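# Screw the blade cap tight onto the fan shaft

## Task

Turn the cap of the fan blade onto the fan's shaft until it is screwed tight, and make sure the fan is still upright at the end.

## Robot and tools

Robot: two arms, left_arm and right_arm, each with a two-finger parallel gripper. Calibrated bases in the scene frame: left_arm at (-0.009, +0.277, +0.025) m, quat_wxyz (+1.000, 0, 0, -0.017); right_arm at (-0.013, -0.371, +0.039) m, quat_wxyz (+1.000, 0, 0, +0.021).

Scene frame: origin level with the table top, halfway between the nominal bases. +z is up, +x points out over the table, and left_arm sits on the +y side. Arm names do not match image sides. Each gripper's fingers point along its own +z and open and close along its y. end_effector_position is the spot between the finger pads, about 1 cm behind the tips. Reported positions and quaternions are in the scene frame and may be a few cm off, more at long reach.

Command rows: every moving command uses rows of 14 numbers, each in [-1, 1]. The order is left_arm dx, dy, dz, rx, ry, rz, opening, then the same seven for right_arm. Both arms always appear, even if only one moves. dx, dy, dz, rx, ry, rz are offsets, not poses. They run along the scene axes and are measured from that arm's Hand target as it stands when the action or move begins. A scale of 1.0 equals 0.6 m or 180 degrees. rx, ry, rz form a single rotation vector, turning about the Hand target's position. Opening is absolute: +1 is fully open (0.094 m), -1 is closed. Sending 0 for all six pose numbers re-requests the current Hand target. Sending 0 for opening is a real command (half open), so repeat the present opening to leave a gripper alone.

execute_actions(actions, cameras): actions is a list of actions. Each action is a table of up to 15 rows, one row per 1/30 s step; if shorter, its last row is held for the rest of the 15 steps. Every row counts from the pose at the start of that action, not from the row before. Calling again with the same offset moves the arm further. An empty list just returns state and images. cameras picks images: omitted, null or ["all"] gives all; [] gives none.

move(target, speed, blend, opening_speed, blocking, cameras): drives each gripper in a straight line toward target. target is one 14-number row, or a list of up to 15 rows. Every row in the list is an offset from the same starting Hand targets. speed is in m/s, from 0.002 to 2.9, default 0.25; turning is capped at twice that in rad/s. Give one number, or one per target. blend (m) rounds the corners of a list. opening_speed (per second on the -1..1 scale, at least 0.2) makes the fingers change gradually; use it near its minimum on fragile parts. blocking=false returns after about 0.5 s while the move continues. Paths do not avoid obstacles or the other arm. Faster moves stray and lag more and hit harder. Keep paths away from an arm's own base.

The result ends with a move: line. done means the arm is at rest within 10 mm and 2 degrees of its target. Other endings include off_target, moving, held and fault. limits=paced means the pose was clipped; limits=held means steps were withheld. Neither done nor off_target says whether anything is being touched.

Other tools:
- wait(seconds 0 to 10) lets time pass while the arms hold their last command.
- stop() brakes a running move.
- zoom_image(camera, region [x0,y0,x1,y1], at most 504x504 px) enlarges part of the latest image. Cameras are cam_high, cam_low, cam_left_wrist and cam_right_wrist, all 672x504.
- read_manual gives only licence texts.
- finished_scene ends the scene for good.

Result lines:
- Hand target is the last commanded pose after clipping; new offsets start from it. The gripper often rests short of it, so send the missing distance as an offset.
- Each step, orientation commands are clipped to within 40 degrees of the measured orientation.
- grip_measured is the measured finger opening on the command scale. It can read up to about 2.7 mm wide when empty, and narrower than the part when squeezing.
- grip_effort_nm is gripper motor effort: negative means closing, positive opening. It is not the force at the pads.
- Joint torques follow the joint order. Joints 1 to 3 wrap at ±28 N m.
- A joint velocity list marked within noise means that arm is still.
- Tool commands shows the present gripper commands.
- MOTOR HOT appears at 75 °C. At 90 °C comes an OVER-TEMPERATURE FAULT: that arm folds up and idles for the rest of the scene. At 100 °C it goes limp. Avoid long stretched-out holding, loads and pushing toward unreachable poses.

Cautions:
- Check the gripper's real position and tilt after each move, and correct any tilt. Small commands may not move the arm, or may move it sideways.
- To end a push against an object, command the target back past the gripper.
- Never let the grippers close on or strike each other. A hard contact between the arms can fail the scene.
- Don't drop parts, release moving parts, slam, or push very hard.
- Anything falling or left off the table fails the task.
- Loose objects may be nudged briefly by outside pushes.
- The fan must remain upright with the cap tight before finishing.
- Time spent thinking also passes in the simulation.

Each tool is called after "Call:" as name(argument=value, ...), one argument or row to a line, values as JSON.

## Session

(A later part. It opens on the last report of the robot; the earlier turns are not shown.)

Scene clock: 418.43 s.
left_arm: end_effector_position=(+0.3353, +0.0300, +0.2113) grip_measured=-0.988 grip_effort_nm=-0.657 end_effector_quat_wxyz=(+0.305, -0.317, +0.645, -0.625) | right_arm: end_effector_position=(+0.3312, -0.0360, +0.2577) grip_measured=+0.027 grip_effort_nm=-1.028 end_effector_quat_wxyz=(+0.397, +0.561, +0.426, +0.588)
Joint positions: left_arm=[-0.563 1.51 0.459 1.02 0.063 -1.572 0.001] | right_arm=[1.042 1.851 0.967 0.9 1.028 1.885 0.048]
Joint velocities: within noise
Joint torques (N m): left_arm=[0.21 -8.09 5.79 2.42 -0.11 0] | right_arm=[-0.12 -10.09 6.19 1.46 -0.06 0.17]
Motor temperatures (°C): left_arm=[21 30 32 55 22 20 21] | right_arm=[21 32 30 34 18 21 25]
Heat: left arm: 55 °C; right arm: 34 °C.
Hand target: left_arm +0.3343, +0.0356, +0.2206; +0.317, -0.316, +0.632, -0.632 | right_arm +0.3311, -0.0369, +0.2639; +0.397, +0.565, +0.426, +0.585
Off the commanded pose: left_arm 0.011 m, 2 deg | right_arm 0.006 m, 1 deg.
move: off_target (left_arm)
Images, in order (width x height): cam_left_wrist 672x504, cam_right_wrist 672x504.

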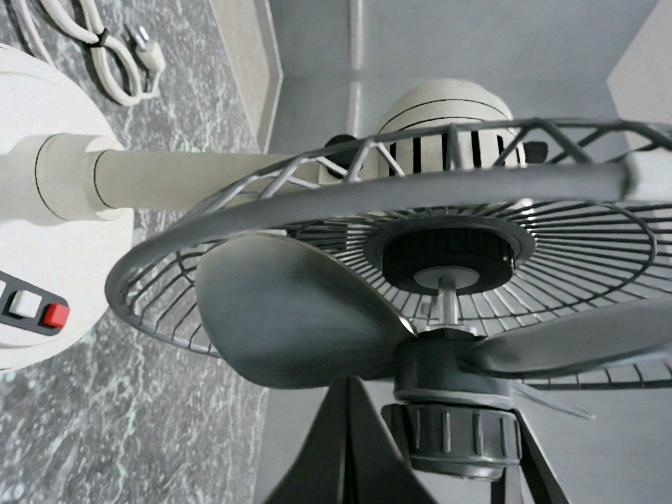

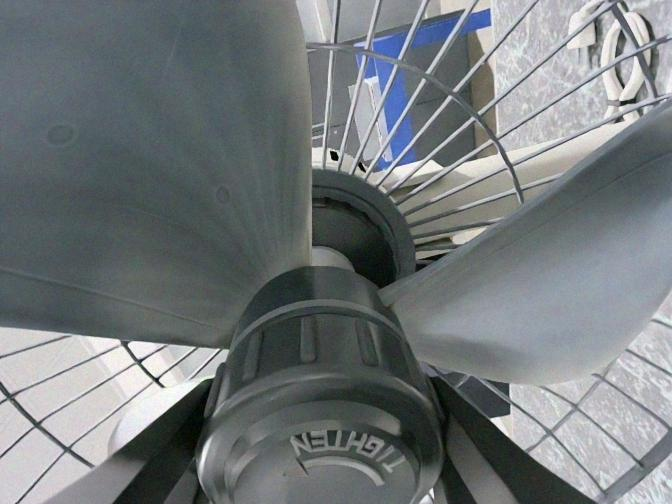

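Call:
move(
  target=[
    [0.06,-0.03,0.0242,0,0,0,-1, 0,0,0,0,0,0,-0.1],
    [0.06,-0.045,0.01,0,0,0,-1, 0.0005,0,0,-0.8722,-0.0436,0,-0.1],
  ],
  speed=[0.15,0.5],
  cameras=["cam_left_wrist","cam_right_wrist"],
)

Call:
zoom_image(
  camera="cam_right_wrist",
  region=[180, 220, 480, 504],
)

Scene clock: 423.63 s.
left_arm: end_effector_position=(+0.3631, +0.0112, +0.1928) grip_measured=-0.988 grip_effort_nm=-0.657 end_effector_quat_wxyz=(+0.290, -0.331, +0.669, -0.599) | right_arm: end_effector_position=(+0.3324, -0.0396, +0.2598) grip_measured=+0.026 grip_effort_nm=-1.023 end_effector_quat_wxyz=(+0.660, -0.282, +0.646, -0.260)
Joint positions: left_arm=[-0.563 1.635 0.595 0.924 0.063 -1.572 0.001] | right_arm=[1.039 1.845 0.972 0.885 1.043 -0.797 0.048]
Joint velocities: within noise
Joint torques (N m): left_arm=[-0.54 -7.9 9.48 3.06 -0.17 -0.03] | right_arm=[0.05 -9.4 6.15 1.76 -0.29 -0.46]
Motor temperatures (°C): left_arm=[21 30 32 55 22 20 21] | right_arm=[21 32 30 33 18 21 25]
Heat: left arm: 55 °C; right arm: 33 °C.
Hand target: left_arm +0.3704, +0.0086, +0.2267; +0.317, -0.316, +0.632, -0.632 | right_arm +0.3315, -0.0370, +0.2640; +0.652, -0.305, +0.638, -0.274
Off the commanded pose: left_arm 0.035 m, 7 deg | right_arm 0.005 m, 3 deg.
move: off_target (left_arm, right_arm)
Images, in order (width x height): cam_left_wrist 672x504, cam_right_wrist 672x504.

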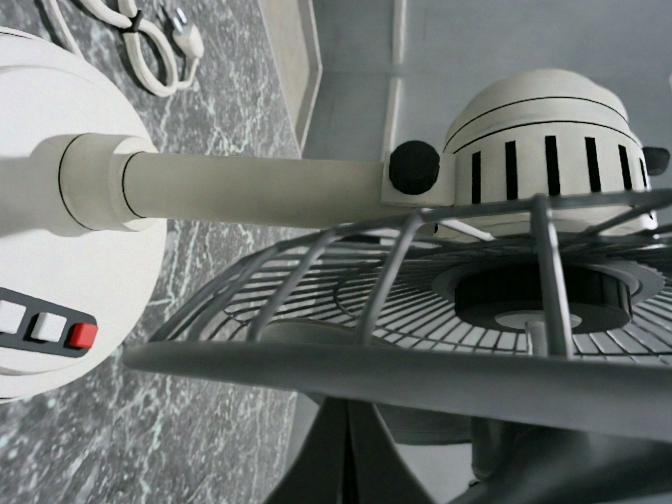

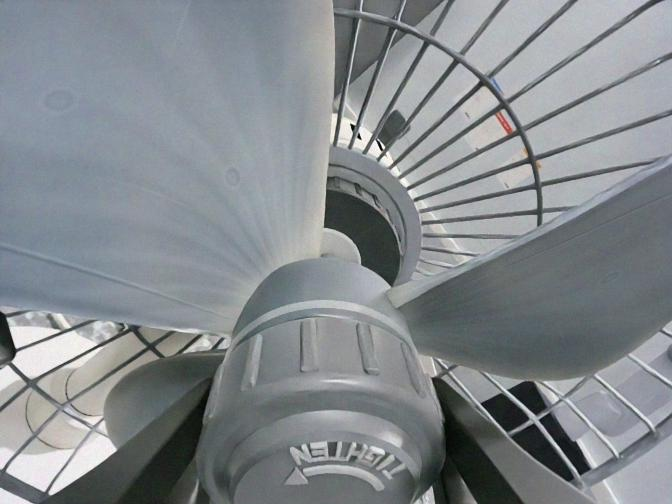

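Scaled by 1.680 from the camera's 672x504 image, which has a finer 960x720 frame.

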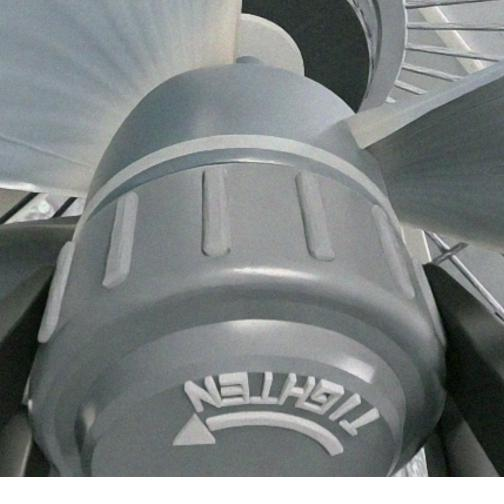

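Call:
move(
  target=[
    [-0.06,0.045,-0.01,0,0,0,-1, 0,0,0,0.25,0.0125,0,-0.1],
    [-0.06,0.045,-0.01,0,0,0,-1, 0,0,0,0.8722,0.0436,0,-0.1],
    [0,0.015,0.0142,0,0,0,-1, 0.0003,0,0,0.8722,0.0436,0,-0.1],
    [0,0,0,0,0,0,-1, 0.0003,0,0,0,0,0,-0.1],
  ],
  speed=[0.9,0.9,0.15,0.6],
  cameras=["cam_left_wrist","cam_right_wrist"],
)

Call:
zoom_image(
  camera="cam_right_wrist",
  region=[180, 220, 480, 504],
)

Scene clock: 429.87 s.
left_arm: end_effector_position=(+0.3632, +0.0114, +0.1932) grip_measured=-0.988 grip_effort_nm=-0.652 end_effector_quat_wxyz=(+0.291, -0.331, +0.669, -0.599) | right_arm: end_effector_position=(+0.3328, -0.0390, +0.2607) grip_measured=+0.025 grip_effort_nm=-1.023 end_effector_quat_wxyz=(+0.659, -0.285, +0.646, -0.261)
Joint positions: left_arm=[-0.563 1.634 0.595 0.925 0.062 -1.572 0.001] | right_arm=[1.038 1.842 0.977 0.871 1.041 -0.797 0.048]
Joint velocities: within noise
Joint torques (N m): left_arm=[-0.42 -7.91 9.51 3.04 -0.19 -0.02] | right_arm=[0.08 -9.35 5.78 1.9 -0.2 -0.45]
Motor temperatures (°C): left_arm=[21 30 33 56 22 20 21] | right_arm=[21 32 30 33 18 21 25]
Heat: left arm: 56 °C; right arm: 33 °C.
Hand target: left_arm +0.3704, +0.0086, +0.2268; +0.317, -0.316, +0.632, -0.632 | right_arm +0.3317, -0.0371, +0.2640; +0.652, -0.305, +0.638, -0.274
Off the commanded pose: left_arm 0.034 m, 7 deg | right_arm 0.004 m, 3 deg.
move: off_target (left_arm, right_arm)
Images, in order (width x height): cam_left_wrist 672x504, cam_right_wrist 672x504.

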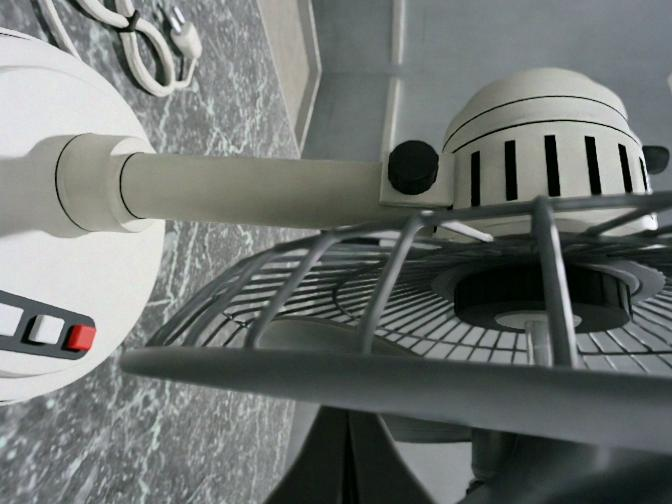

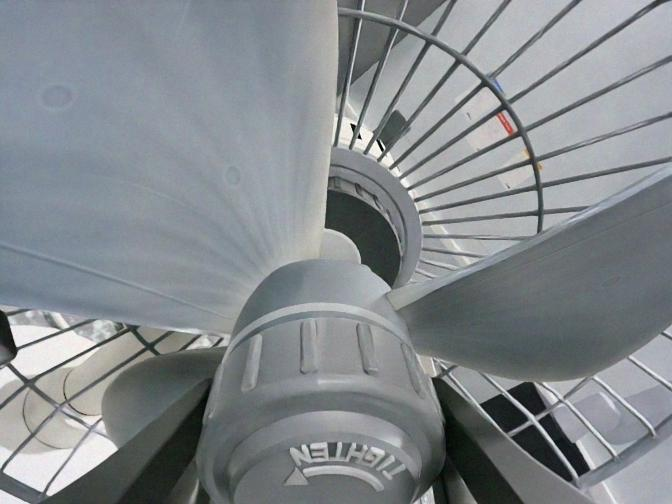

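Scaled by 1.680 from the camera's 672x504 image, which has a finer 960x720 frame.

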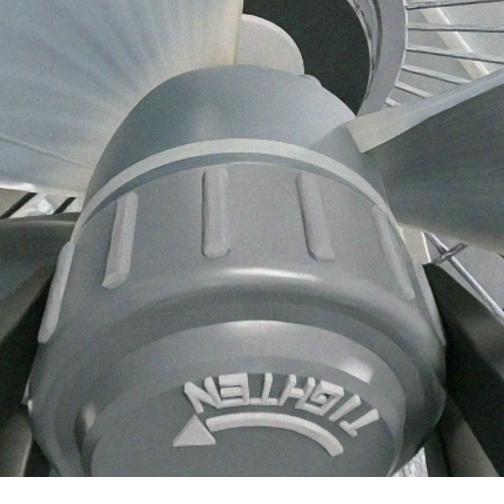

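Call:
move(
  target=[
    [-0.06,0.045,-0.01,0,0,0,-1, 0,0,0,0.25,0.0125,0,-0.1],
    [-0.06,0.045,-0.01,0,0,0,-1, 0,0,0,0.8722,0.0436,0,-0.1],
    [0,0.015,0.0142,0,0,0,-1, 0.0003,0,0,0.8722,0.0436,0,-0.1],
    [0,0,0,0,0,0,-1, 0.0003,0,0,0,0,0,-0.1],
    [-0.06,0.045,-0.01,0,0,0,-1, 0,0,0,0.25,0.0125,0,-0.1],
    [-0.06,0.045,-0.01,0,0,0,-1, 0,0,0,0.8722,0.0436,0,-0.1],
  ],
  speed=[0.9,0.9,0.15,0.6,0.9,0.9],
  cameras=["cam_left_wrist","cam_right_wrist"],
)

Call:
zoom_image(
  camera="cam_left_wrist",
  region=[380, 340, 540, 464],
)

Call:
zoom_image(
  camera="cam_right_wrist",
  region=[180, 220, 480, 504],
)

Scene clock: 438.43 s.
left_arm: end_effector_position=(+0.3356, +0.0304, +0.2104) grip_measured=-0.988 grip_effort_nm=-0.652 end_effector_quat_wxyz=(+0.305, -0.318, +0.645, -0.624) | right_arm: end_effector_position=(+0.3322, -0.0361, +0.2581) grip_measured=+0.024 grip_effort_nm=-1.023 end_effector_quat_wxyz=(+0.397, +0.561, +0.426, +0.589)
Joint positions: left_arm=[-0.562 1.51 0.459 1.016 0.061 -1.572 0.001] | right_arm=[1.039 1.851 0.968 0.9 1.023 1.885 0.048]
Joint velocities: left_arm=[within noise] | right_arm=[-0.046 -0.007 0.027 0.051 -0.022 0.022 0.001]
Joint torques (N m): left_arm=[0.08 -8.24 5.91 2.45 -0.14 0] | right_arm=[-0.06 -10.07 6.22 1.45 -0.04 0.11]
Motor temperatures (°C): left_arm=[21 30 33 56 22 20 21] | right_arm=[21 32 30 34 18 21 25]
Heat: left arm: 56 °C; right arm: 34 °C.
Hand target: left_arm +0.3343, +0.0356, +0.2206; +0.317, -0.316, +0.633, -0.632 | right_arm +0.3317, -0.0370, +0.2641; +0.396, +0.565, +0.426, +0.585
Off the commanded pose: left_arm 0.012 m, 2 deg | right_arm 0.006 m, 1 deg.
move: off_target (left_arm)
Images, in order (width x height): cam_left_wrist 672x504, cam_right_wrist 672x504.

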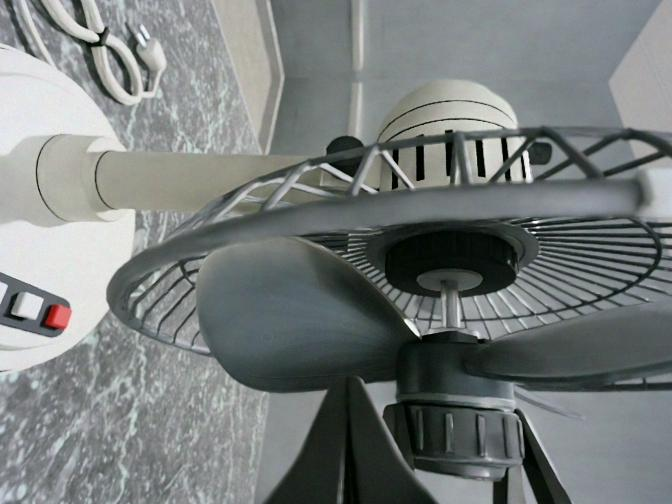

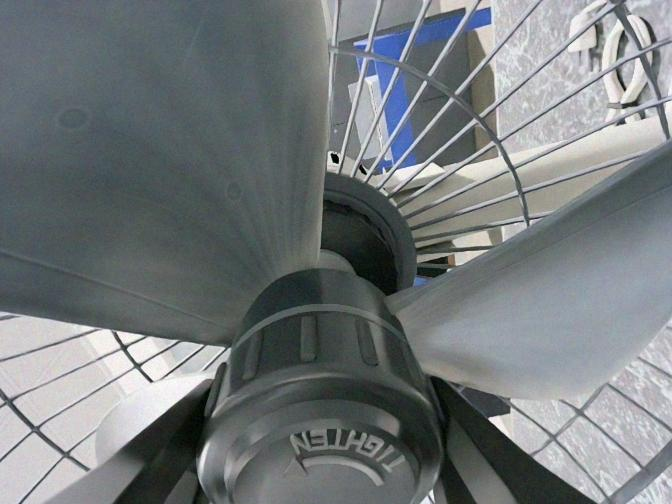

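Scaled by 3.150 from the camera's 672x504 image, which has a finer 960x720 frame.

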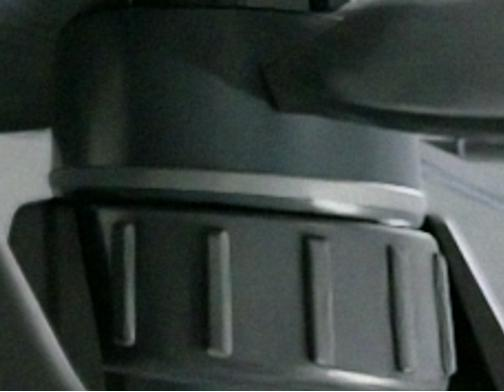

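Scaled by 1.680 from the camera's 672x504 image, which has a finer 960x720 frame.

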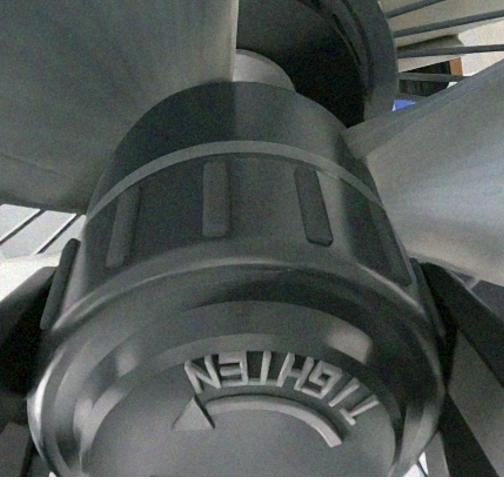

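Call:
move(
  target=[
    [0.06,-0.03,0.0242,0,0,0,-1, 0,0,0,0,0,0,-0.1],
    [0.06,-0.045,0.01,0,0,0,-1, 0.0003,0,0,-0.8722,-0.0436,0,-0.1],
    [0,0,0,0,0,0,-1, 0.0003,0,0,-0.6222,-0.0311,0,-0.1],
    [0,0,0,0,0,0,-1, 0.0003,0,0,0,0,0,-0.1],
    [0.06,-0.03,0.0242,0,0,0,-1, 0.0005,0,0,0,0,0,-0.1],
    [0.06,-0.045,0.01,0,0,0,-1, 0.0005,0,0,-0.8722,-0.0436,0,-0.1],
  ],
  speed=[0.15,0.6,0.9,0.9,0.15,0.6],
  cameras=["cam_left_wrist","cam_right_wrist"],
)

Call:
zoom_image(
  camera="cam_right_wrist",
  region=[180, 220, 480, 504],
)

Scene clock: 447.63 s.
left_arm: end_effector_position=(+0.3619, +0.0115, +0.1863) grip_measured=-0.988 grip_effort_nm=-0.652 end_effector_quat_wxyz=(+0.285, -0.335, +0.676, -0.591) | right_arm: end_effector_position=(+0.3327, -0.0387, +0.2633) grip_measured=+0.022 grip_effort_nm=-1.023 end_effector_quat_wxyz=(+0.662, -0.279, +0.647, -0.255)
Joint positions: left_arm=[-0.564 1.636 0.593 0.904 0.063 -1.573 0.001] | right_arm=[1.039 1.839 0.981 0.87 1.042 -0.786 0.048]
Joint velocities: within noise
Joint torques (N m): left_arm=[-0.44 -8.42 9.44 3.24 -0.23 -0.04] | right_arm=[-0.05 -8.88 5.65 1.86 -0.22 -0.58]
Motor temperatures (°C): left_arm=[21 30 33 58 22 20 21] | right_arm=[21 32 30 33 18 21 25]
Heat: left arm: 58 °C; right arm: 33 °C.
Hand target: left_arm +0.3703, +0.0086, +0.2268; +0.317, -0.316, +0.632, -0.633 | right_arm +0.3319, -0.0369, +0.2640; +0.652, -0.305, +0.638, -0.274
Off the commanded pose: left_arm 0.041 m, 8 deg | right_arm 0.002 m, 4 deg.
move: off_target (left_arm, right_arm)
Images, in order (width x height): cam_left_wrist 672x504, cam_right_wrist 672x504.

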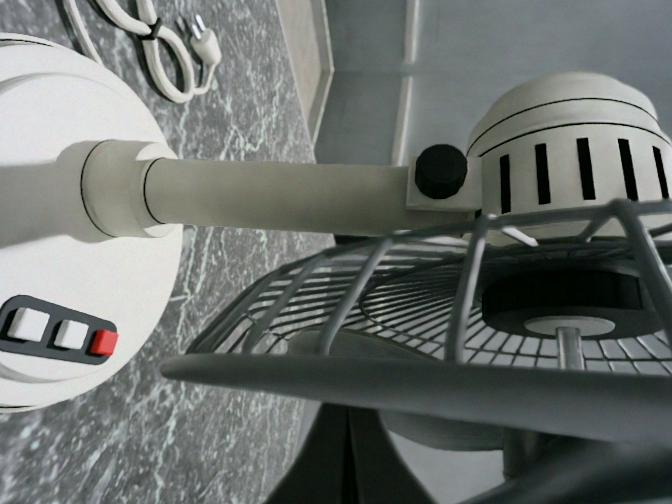

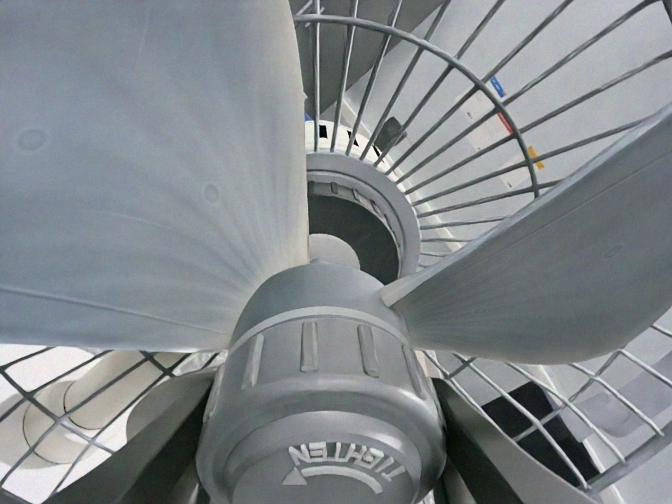

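Scaled by 1.680 from the camera's 672x504 image, which has a finer 960x720 frame.

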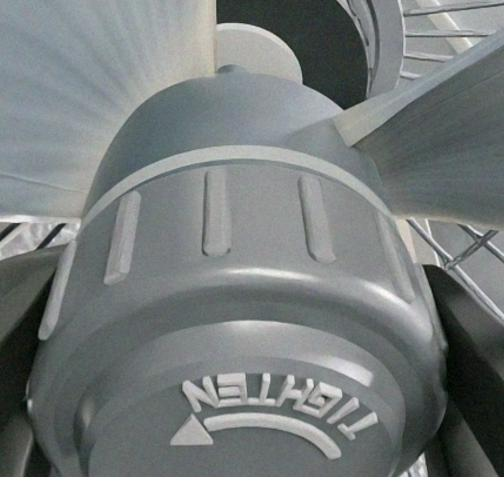

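Call:
move(
  target=[
    [-0.06,0.045,-0.01,0,0,0,-1,0,0,0,0.25,0.0125,0,-0.1],
    [-0.06,0.045,-0.01,0,0,0,-1,0,0,0,0.8722,0.0436,0,-0.1],
    [0,0.015,0.0142,0,0,0,-1,0.0003,0,0,0.8722,0.0436,0,-0.1],
    [0,0,0,0,0,0,-1,0.0003,0,0,0,0,0,-0.1],
  ],
  speed=[0.9,0.9,0.15,0.6],
  cameras=["cam_right_wrist","cam_left_wrist"],
)

Scene clock: 454.17 s.
left_arm: end_effector_position=(+0.3621, +0.0117, +0.1864) grip_measured=-0.988 grip_effort_nm=-0.652 end_effector_quat_wxyz=(+0.285, -0.336, +0.676, -0.591) | right_arm: end_effector_position=(+0.3326, -0.0385, +0.2632) grip_measured=+0.021 grip_effort_nm=-1.023 end_effector_quat_wxyz=(+0.661, -0.281, +0.647, -0.256)
Joint positions: left_arm=[-0.563 1.636 0.593 0.904 0.063 -1.574 0.001] | right_arm=[1.039 1.837 0.981 0.865 1.04 -0.786 0.048]
Joint velocities: within noise
Joint torques (N m): left_arm=[-0.47 -8.29 9.58 3.22 -0.22 0.02] | right_arm=[-0.17 -8.77 5.57 1.91 -0.18 -0.52]
Motor temperatures (°C): left_arm=[21 30 33 59 22 20 21] | right_arm=[21 32 30 33 18 21 25]
Heat: left arm: 59 °C; right arm: 33 °C.
Hand target: left_arm +0.3704, +0.0087, +0.2267; +0.317, -0.316, +0.632, -0.632 | right_arm +0.3321, -0.0369, +0.2639; +0.652, -0.305, +0.638, -0.274
Off the commanded pose: left_arm 0.041 m, 8 deg | right_arm 0.002 m, 4 deg.
move: off_target (left_arm, right_arm)
Images, in order (width x height): cam_left_wrist 672x504, cam_right_wrist 672x504.

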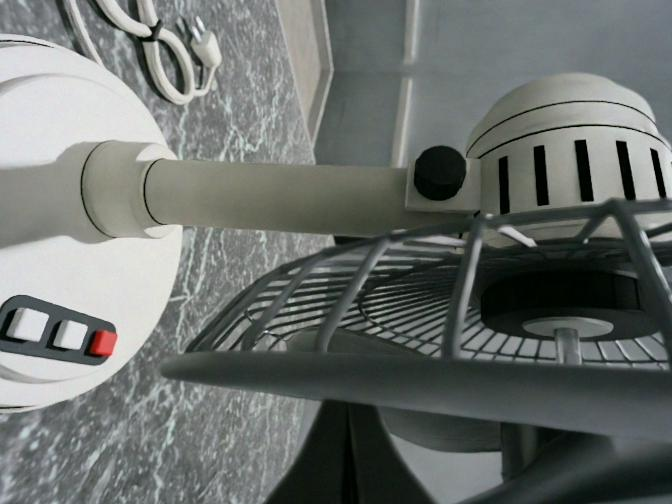

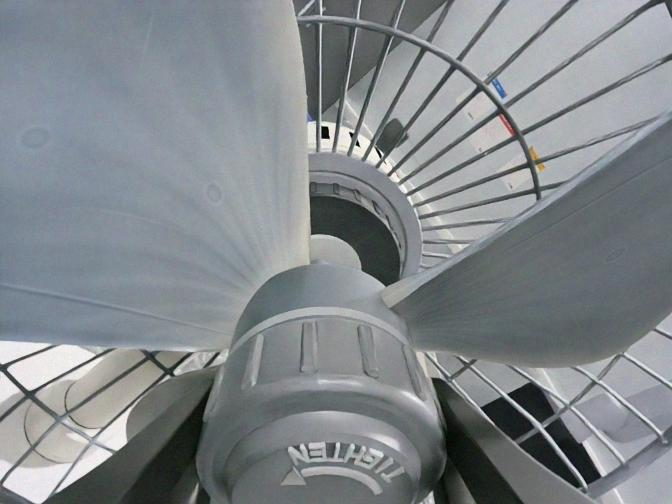

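Call:
zoom_image(
  camera="cam_right_wrist",
  region=[180, 220, 480, 504],
)

Scaled by 1.680 from the camera's 672x504 image, which has a finer 960x720 frame.

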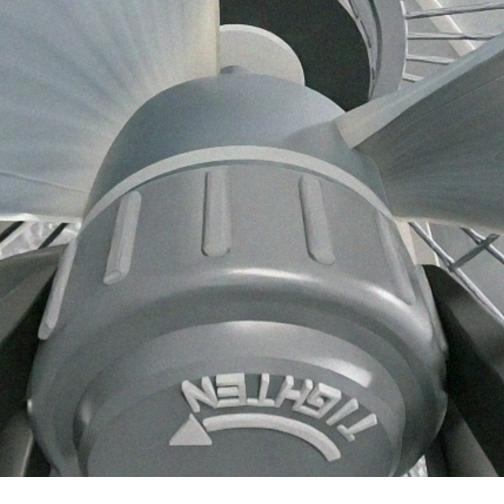

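Call:
move(
  target=[
    [-0.06,0.045,-0.01,0,0,0,-1,0,0,0,0.25,0.0125,0,-0.1],
    [-0.06,0.045,-0.01,0,0,0,-1,0,0,0,0.8722,0.0436,0,-0.1],
    [0,0.015,0.0142,0,0,0,-1,0.0003,0,0,0.8722,0.0436,0,-0.1],
    [0,0,0,0,0,0,-1,0.0003,0,0,0,0,0,-0.1],
    [-0.06,0.045,-0.01,0,0,0,-1,0,0,0,0.25,0.0125,0,-0.1],
    [-0.06,0.045,-0.01,0,0,0,-1,0,0,0,0.8722,0.0436,0,-0.1],
    [0,0.015,0.0142,0,0,0,-1,0.0003,0,0,0.8722,0.0436,0,-0.1],
    [0,0,0,0,0,0,-1,0.0003,0,0,0,0,0,-0.1],
  ],
  speed=[0.9,0.9,0.15,0.6,0.9,0.9,0.15,0.6],
  cameras=["cam_right_wrist","cam_left_wrist"],
)

Scene clock: 465.37 s.
left_arm: end_effector_position=(+0.3637, +0.0129, +0.2026) grip_measured=-0.988 grip_effort_nm=-0.652 end_effector_quat_wxyz=(+0.296, -0.328, +0.658, -0.610) | right_arm: end_effector_position=(+0.3315, -0.0380, +0.2604) grip_measured=+0.018 grip_effort_nm=-1.028 end_effector_quat_wxyz=(+0.684, -0.203, +0.679, -0.174)
Joint positions: left_arm=[-0.559 1.625 0.593 0.952 0.064 -1.575 0.001] | right_arm=[1.042 1.837 0.98 0.847 1.042 -0.531 0.048]
Joint velocities: within noise
Joint torques (N m): left_arm=[-0.51 -7.05 9.88 2.73 -0.2 0.05] | right_arm=[-0.44 -8.76 5.86 2.13 -0.25 -0.28]
Motor temperatures (°C): left_arm=[21 30 33 60 22 20 21] | right_arm=[21 32 31 34 18 21 25]
Heat: left arm: 60 °C; right arm: 34 °C.
Hand target: left_arm +0.3704, +0.0096, +0.2276; +0.317, -0.316, +0.632, -0.632 (not the last commanded pose) | right_arm +0.3323, -0.0370, +0.2640; +0.683, -0.214, +0.674, -0.181 (not the last commanded pose)
Off the commanded pose: left_arm 0.025 m, 5 deg | right_arm 0.004 m, 17 deg.
move: off_target (left_arm, right_arm; path cut at 10 s); path passed 7 of 8 targets
Images, in order (width x height): cam_left_wrist 672x504, cam_right_wrist 672x504.

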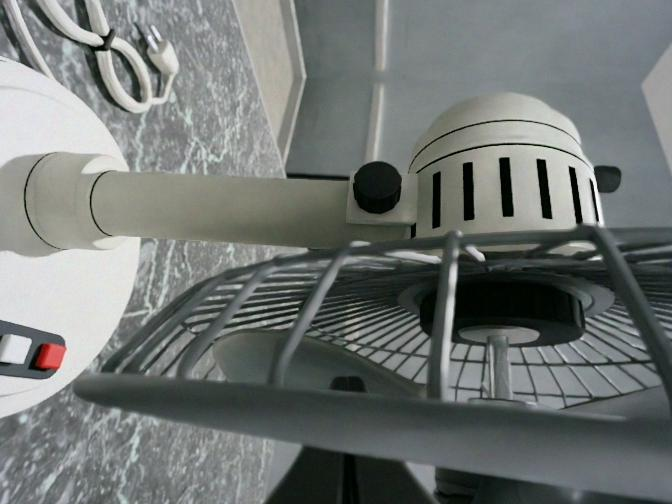

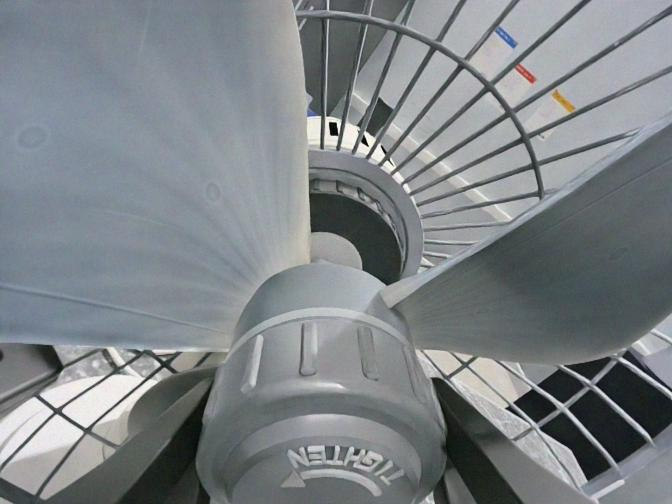

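Call:
move(
  target=[
    [0,0,0,0,0,0,-1,0,0,0,-0.1,-0.005,0,-0.1],
  ],
  speed=0.6,
  cameras=["cam_right_wrist","cam_left_wrist"],
)

Scene clock: 467.43 s.
left_arm: end_effector_position=(+0.3613, +0.0120, +0.1846) grip_measured=-0.988 grip_effort_nm=-0.657 end_effector_quat_wxyz=(+0.282, -0.338, +0.679, -0.588) | right_arm: end_effector_position=(+0.3326, -0.0378, +0.2637) grip_measured=+0.018 grip_effort_nm=-1.023 end_effector_quat_wxyz=(+0.658, -0.292, +0.642, -0.264)
Joint positions: left_arm=[-0.563 1.63 0.593 0.888 0.064 -1.575 0.001] | right_arm=[1.038 1.837 0.98 0.868 1.034 -0.818 0.048]
Joint velocities: within noise
Joint torques (N m): left_arm=[-0.16 -8.28 9.43 3.37 -0.19 0.07] | right_arm=[-0.16 -8.66 5.7 1.92 -0.16 -0.53]
Motor temperatures (°C): left_arm=[21 31 33 61 22 20 21] | right_arm=[21 32 31 34 18 21 25]
Heat: left arm: 61 °C; right arm: 34 °C.
Hand target: left_arm +0.3704, +0.0096, +0.2275; +0.317, -0.316, +0.632, -0.632 | right_arm +0.3323, -0.0370, +0.2640; +0.647, -0.317, +0.632, -0.286
Off the commanded pose: left_arm 0.044 m, 9 deg | right_arm 0.001 m, 4 deg.
move: off_target (left_arm, right_arm)
Images, in order (width x height): cam_left_wrist 672x504, cam_right_wrist 672x504.

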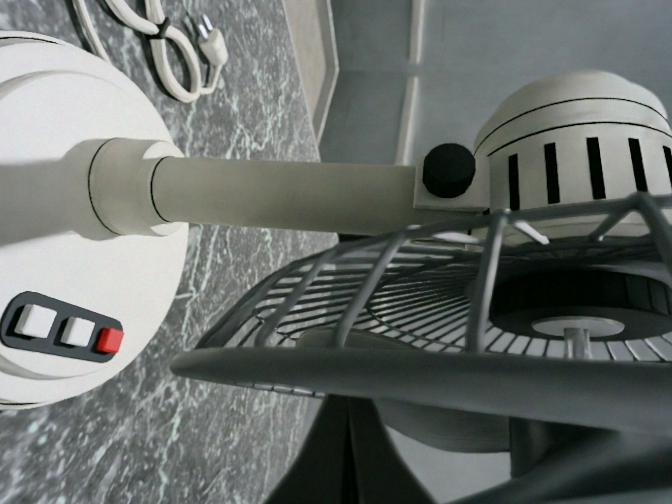

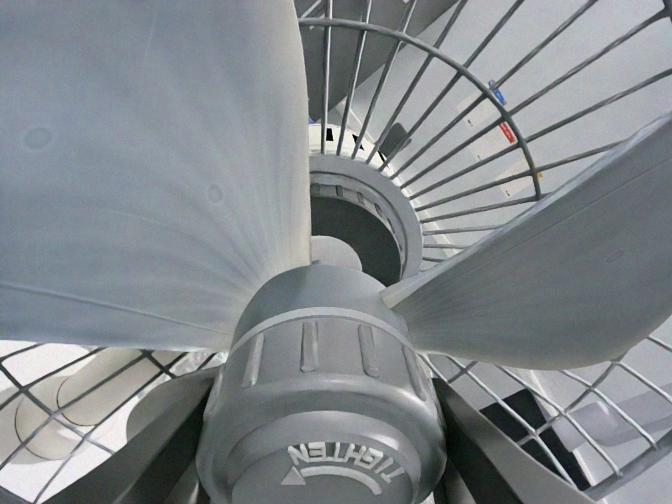

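Call:
zoom_image(
  camera="cam_left_wrist",
  region=[200, 250, 600, 504],
)

Call:
wait(
  seconds=0,
  cameras=["cam_high", "cam_low"],
)

Scaled by 1.260 from the camera's 672x504 image, which has a finer 960x720 frame.

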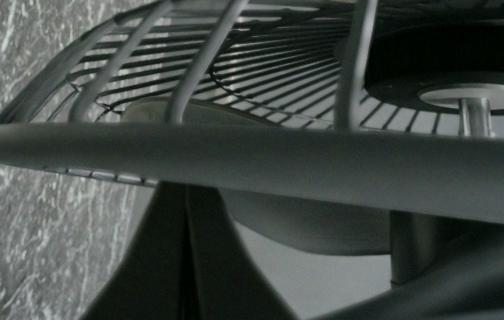

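Scene clock: 467.80 s.
left_arm: end_effector_position=(+0.3613, +0.0120, +0.1846) grip_measured=-0.988 grip_effort_nm=-0.652 end_effector_quat_wxyz=(+0.282, -0.338, +0.679, -0.588) | right_arm: end_effector_position=(+0.3326, -0.0378, +0.2638) grip_measured=+0.018 grip_effort_nm=-1.023 end_effector_quat_wxyz=(+0.658, -0.292, +0.642, -0.264)
Joint positions: left_arm=[-0.563 1.63 0.593 0.888 0.064 -1.575 0.001] | right_arm=[1.038 1.837 0.98 0.868 1.034 -0.819 0.048]
Joint velocities: left_arm=[0.012 -0.007 -0.007 -0.007 -0.037 0.154 0] | right_arm=[within noise]
Joint torques (N m): left_arm=[-0.29 -8.21 9.37 3.37 -0.23 0.05] | right_arm=[-0.24 -8.69 5.64 1.9 -0.12 -0.56]
Motor temperatures (°C): left_arm=[21 31 33 61 22 20 21] | right_arm=[21 32 31 34 18 21 25]
Heat: left arm: 61 °C; right arm: 34 °C.
Hand target: left_arm +0.3704, +0.0096, +0.2275; +0.317, -0.316, +0.632, -0.632 | right_arm +0.3323, -0.0370, +0.2640; +0.647, -0.317, +0.632, -0.286
Tool commands: left_gripper/opening=-1.0 right_gripper/opening=-0.1
Off the commanded pose: left_arm 0.044 m, 9 deg | right_arm 0.001 m, 4 deg.
Images, in order (width x height): cam_high 672x504, cam_low 672x504.

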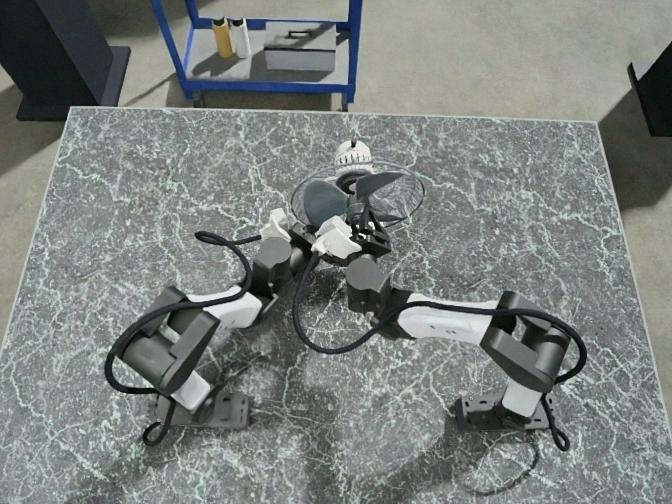

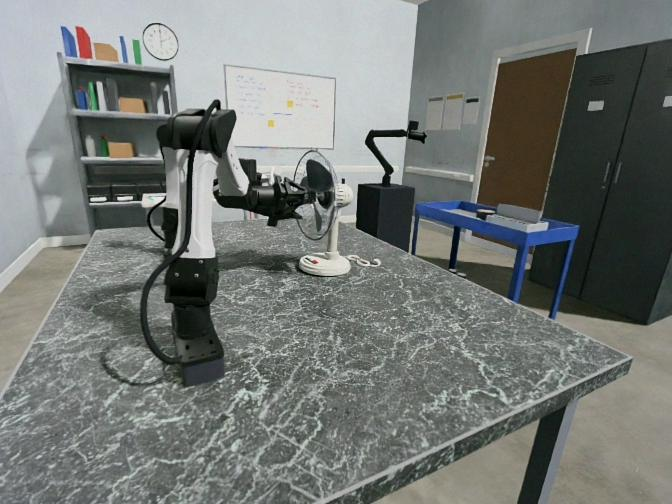

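Call:
move(
  target=[
    [0,0.01,0.03,0,0,0,-1,0,0,0,-0.1,-0.005,0,-0.1],
  ],
  speed=0.3,
  cameras=["cam_right_wrist","cam_left_wrist"],
)

Call:
zoom_image(
  camera="cam_right_wrist",
  region=[180, 220, 480, 504],
)

Scene clock: 469.57 s.
left_arm: end_effector_position=(+0.3568, +0.0157, +0.1725) grip_measured=-0.988 grip_effort_nm=-0.647 end_effector_quat_wxyz=(+0.266, -0.348, +0.699, -0.565) | right_arm: end_effector_position=(+0.3330, -0.0368, +0.2663) grip_measured=+0.018 grip_effort_nm=-1.033 end_effector_quat_wxyz=(+0.616, -0.384, +0.588, -0.357)
Joint positions: left_arm=[-0.557 1.603 0.593 0.787 0.077 -1.575 0.001] | right_arm=[1.037 1.837 0.98 0.883 1.024 -1.128 0.048]
Joint velocities: within noise
Joint torques (N m): left_arm=[0.5 -12.77 10.55 3.48 -0.16 0.03] | right_arm=[0.03 -8.64 5.67 1.74 -0.08 -0.62]
Motor temperatures (°C): left_arm=[21 31 33 62 22 20 21] | right_arm=[21 32 31 34 18 21 25]
Heat: left arm: 62 °C; right arm: 34 °C.
Hand target: left_arm +0.3704, +0.0156, +0.2455; +0.317, -0.316, +0.632, -0.632 | right_arm +0.3323, -0.0370, +0.2640; +0.594, -0.412, +0.574, -0.384
Off the commanded pose: left_arm 0.074 m, 13 deg | right_arm 0.002 m, 5 deg.
move: off_target (left_arm, right_arm)
Images, in order (width x height): cam_left_wrist 672x504, cam_right_wrist 672x504.

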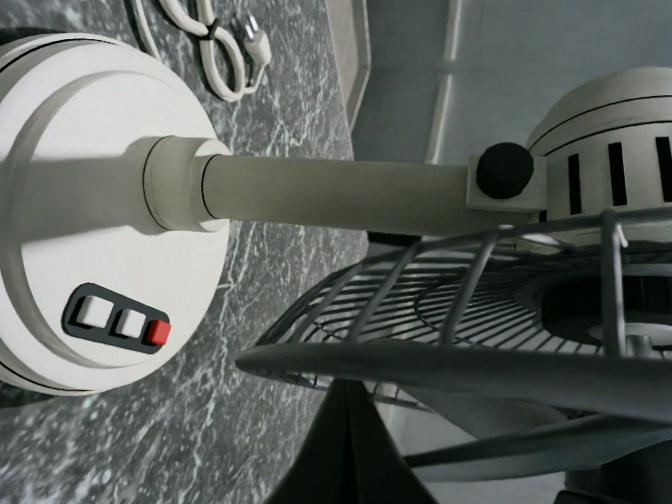

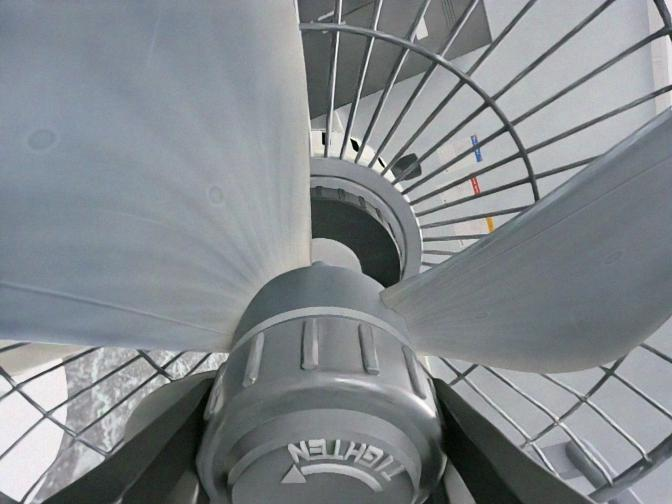

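Scaled by 1.680 from the camera's 672x504 image, which has a finer 960x720 frame.

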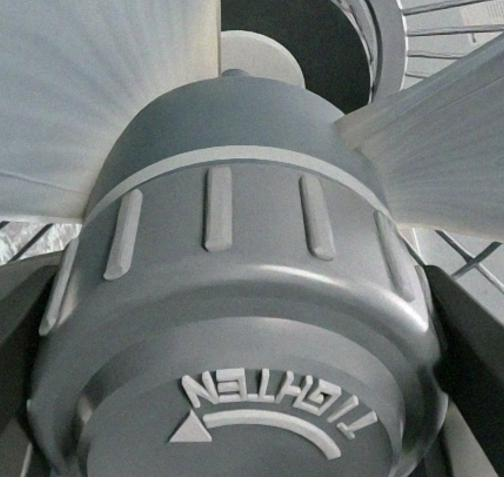

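Call:
move(
  target=[
    [-0.03,0.02,-0.01,0,0,0,-1,0,0,0,0.15,0.0075,0,-0.1],
    [-0.06,0.0333,-0.0415,0,0,0,-1,0,0,0,0.45,0.0225,0,-0.1],
    [-0.06,0.0333,-0.0415,0,0,0,-1,0,0,0,0.98,0.049,0,-0.1],
  ],
  speed=[0.5,0.9,0.9],
  cameras=["cam_right_wrist","cam_left_wrist"],
)

Call:
zoom_image(
  camera="cam_left_wrist",
  region=[380, 340, 540, 464],
)

Scene clock: 474.07 s.
left_arm: end_effector_position=(+0.3378, +0.0363, +0.2265) grip_measured=-0.988 grip_effort_nm=-0.647 end_effector_quat_wxyz=(+0.320, -0.317, +0.626, -0.637) | right_arm: end_effector_position=(+0.3299, -0.0331, +0.2594) grip_measured=+0.018 grip_effort_nm=-1.023 end_effector_quat_wxyz=(+0.397, +0.557, +0.426, +0.592)
Joint positions: left_arm=[-0.553 1.488 0.459 1.045 0.049 -1.575 0.001] | right_arm=[1.047 1.856 0.97 0.917 1.026 1.871 0.048]
Joint velocities: within noise
Joint torques (N m): left_arm=[-0.51 -5.91 5.85 2.13 0.02 0.07] | right_arm=[-0.77 -10.39 6.09 1.31 -0.11 0.14]
Motor temperatures (°C): left_arm=[21 31 33 62 22 20 21] | right_arm=[21 32 31 34 18 21 25]
Heat: left arm: 62 °C; right arm: 34 °C.
Hand target: left_arm +0.3344, +0.0355, +0.2207; +0.317, -0.316, +0.632, -0.632 | right_arm +0.3323, -0.0370, +0.2640; +0.400, +0.562, +0.430, +0.583
Off the commanded pose: left_arm 0.007 m, 1 deg | right_arm 0.006 m, 1 deg.
move: done
Images, in order (width x height): cam_left_wrist 672x504, cam_right_wrist 672x504.

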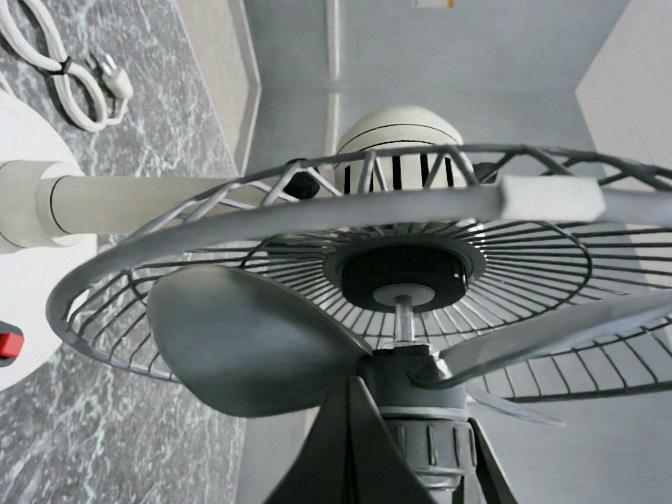

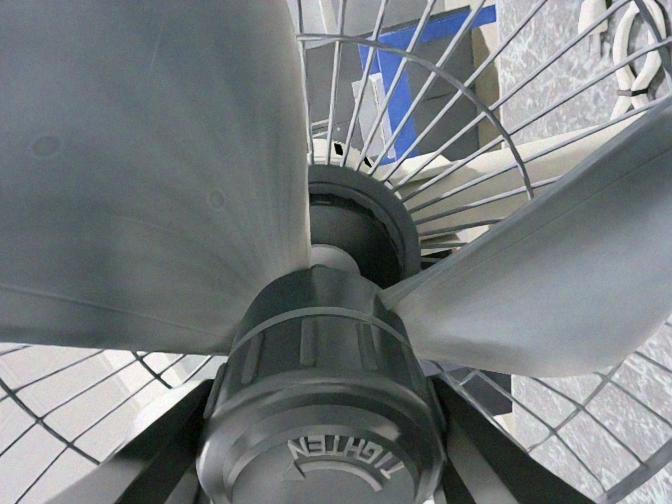

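Scaled by 3.150 from the camera's 672x504 image, which has a finer 960x720 frame.

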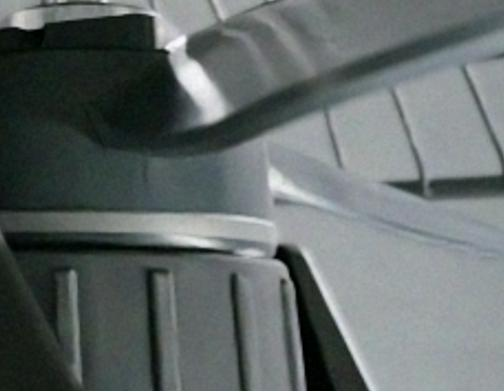

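Call:
zoom_image(
  camera="cam_left_wrist",
  region=[340, 280, 500, 404],
)

Scaled by 3.150 from the camera's 672x504 image, which has a finer 960x720 frame.

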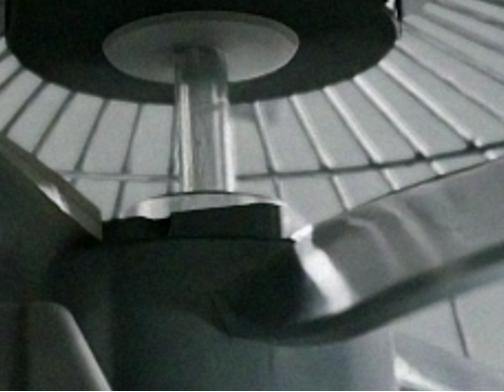

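Call:
zoom_image(
  camera="cam_left_wrist",
  region=[340, 380, 500, 504],
)

Scaled by 3.150 from the camera's 672x504 image, which has a finer 960x720 frame.

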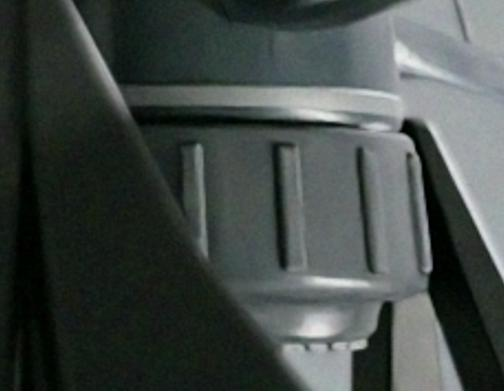

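Call:
move(
  target=[
    [0,0,0,0,0,0,-1,0,0,0.01,0,0,0,0.2],
    [0,0,0,0,0,0,-1,-0.008,0,0.012,0,0,0,0.2],
  ],
  speed=[0.05,0.05],
  opening_speed=1.0,
  cameras=["cam_right_wrist","cam_left_wrist"],
)

Call:
zoom_image(
  camera="cam_left_wrist",
  region=[340, 380, 500, 504],
)

Scene clock: 477.93 s.
left_arm: end_effector_position=(+0.3378, +0.0363, +0.2264) grip_measured=-0.988 grip_effort_nm=-0.647 end_effector_quat_wxyz=(+0.320, -0.317, +0.626, -0.637) | right_arm: end_effector_position=(+0.3291, -0.0348, +0.2552) grip_measured=+0.198 grip_effort_nm=0.090 end_effector_quat_wxyz=(+0.404, +0.556, +0.444, +0.575)
Joint positions: left_arm=[-0.553 1.488 0.459 1.044 0.049 -1.575 0.001] | right_arm=[1.047 1.839 0.97 0.845 1.027 1.877 0.056]
Joint velocities: within noise
Joint torques (N m): left_arm=[-0.57 -5.86 5.83 2.15 0 0.04] | right_arm=[0.1 -11 6.65 1.79 0 0.12]
Motor temperatures (°C): left_arm=[21 31 33 61 22 20 21] | right_arm=[21 32 31 33 18 21 25]
Heat: left arm: 61 °C; right arm: 33 °C.
Hand target: left_arm +0.3344, +0.0355, +0.2207; +0.317, -0.316, +0.632, -0.632 | right_arm +0.3275, -0.0370, +0.2712; +0.400, +0.562, +0.430, +0.583
Off the commanded pose: left_arm 0.007 m, 1 deg | right_arm 0.016 m, 2 deg.
move: off_target (right_arm)
Images, in order (width x height): cam_left_wrist 672x504, cam_right_wrist 672x504.

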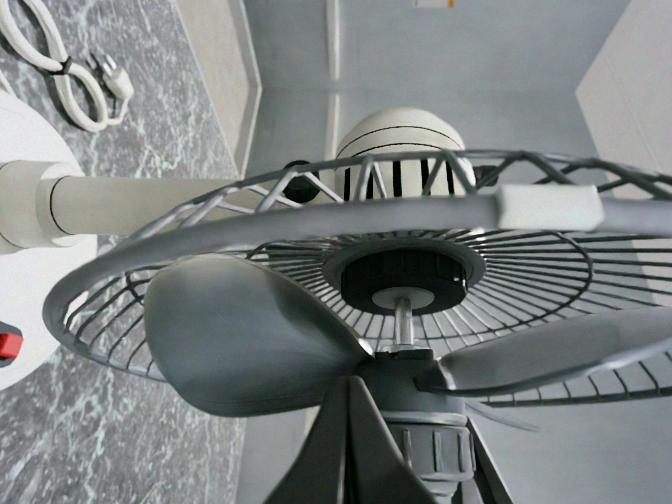

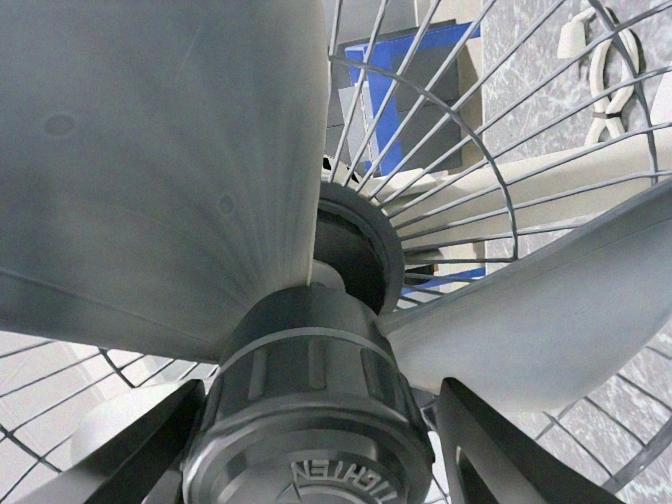

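Scaled by 3.150 from the camera's 672x504 image, which has a finer 960x720 frame.

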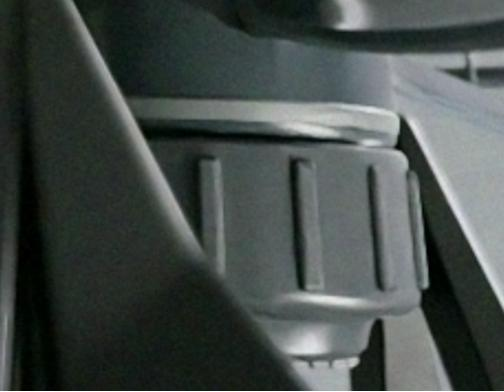

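Call:
move(
  target=[
    [0,0,0,0,0,0,-1,-0.004,0.003,0.018,0,0,0,0.2],
    [0,0,0,0,0,0,-1,-0.004,0.001,0.0,0,0,0,0.2],
  ],
  speed=[0.06,0.06],
  cameras=["cam_right_wrist","cam_left_wrist"],
)

Call:
zoom_image(
  camera="cam_left_wrist",
  region=[340, 380, 500, 504],
)

Scene clock: 478.87 s.
left_arm: end_effector_position=(+0.3378, +0.0363, +0.2264) grip_measured=-0.988 grip_effort_nm=-0.657 end_effector_quat_wxyz=(+0.320, -0.317, +0.626, -0.637) | right_arm: end_effector_position=(+0.3276, -0.0362, +0.2554) grip_measured=+0.198 grip_effort_nm=0.090 end_effector_quat_wxyz=(+0.407, +0.556, +0.451, +0.567)
Joint positions: left_arm=[-0.553 1.488 0.459 1.044 0.049 -1.575 0.001] | right_arm=[1.048 1.824 0.97 0.805 1.029 1.879 0.056]
Joint velocities: within noise
Joint torques (N m): left_arm=[-0.73 -5.86 5.91 2.11 0.04 0.07] | right_arm=[0.66 -9.88 6.3 2.26 0.1 0.1]
Motor temperatures (°C): left_arm=[21 31 33 61 22 20 21] | right_arm=[21 33 31 33 18 21 25]
Heat: left arm: 61 °C; right arm: 33 °C.
Hand target: left_arm +0.3344, +0.0355, +0.2207; +0.317, -0.316, +0.632, -0.632 | right_arm +0.3251, -0.0365, +0.2712; +0.400, +0.562, +0.430, +0.583
Off the commanded pose: left_arm 0.007 m, 1 deg | right_arm 0.016 m, 3 deg.
move: off_target (right_arm)
Images, in order (width x height): cam_left_wrist 672x504, cam_right_wrist 672x504.

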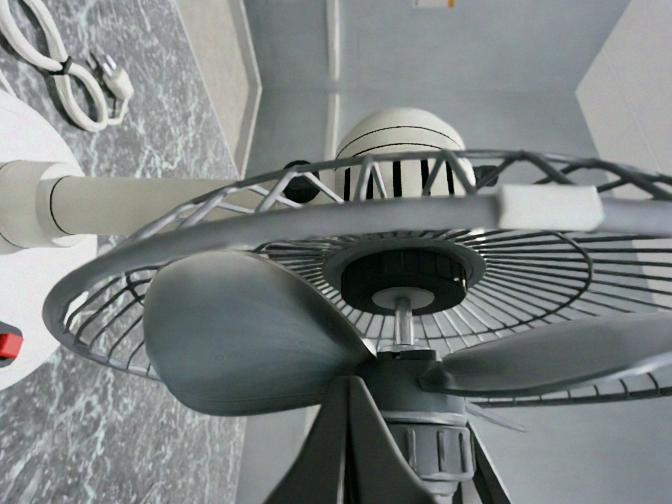

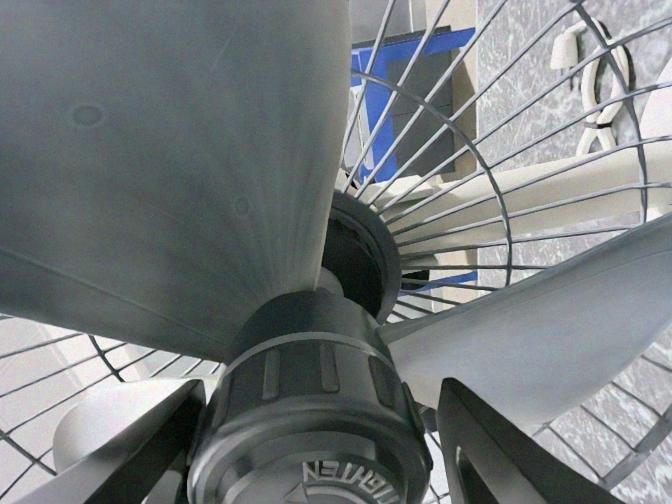

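Scaled by 3.150 from the camera's 672x504 image, which has a finer 960x720 frame.

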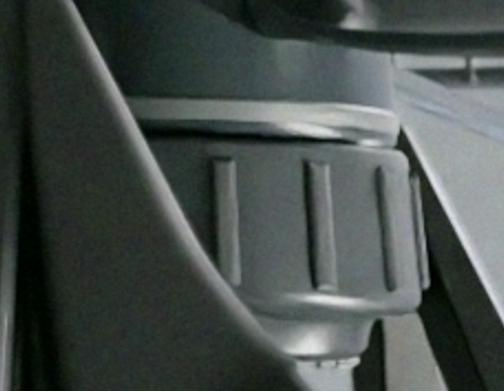

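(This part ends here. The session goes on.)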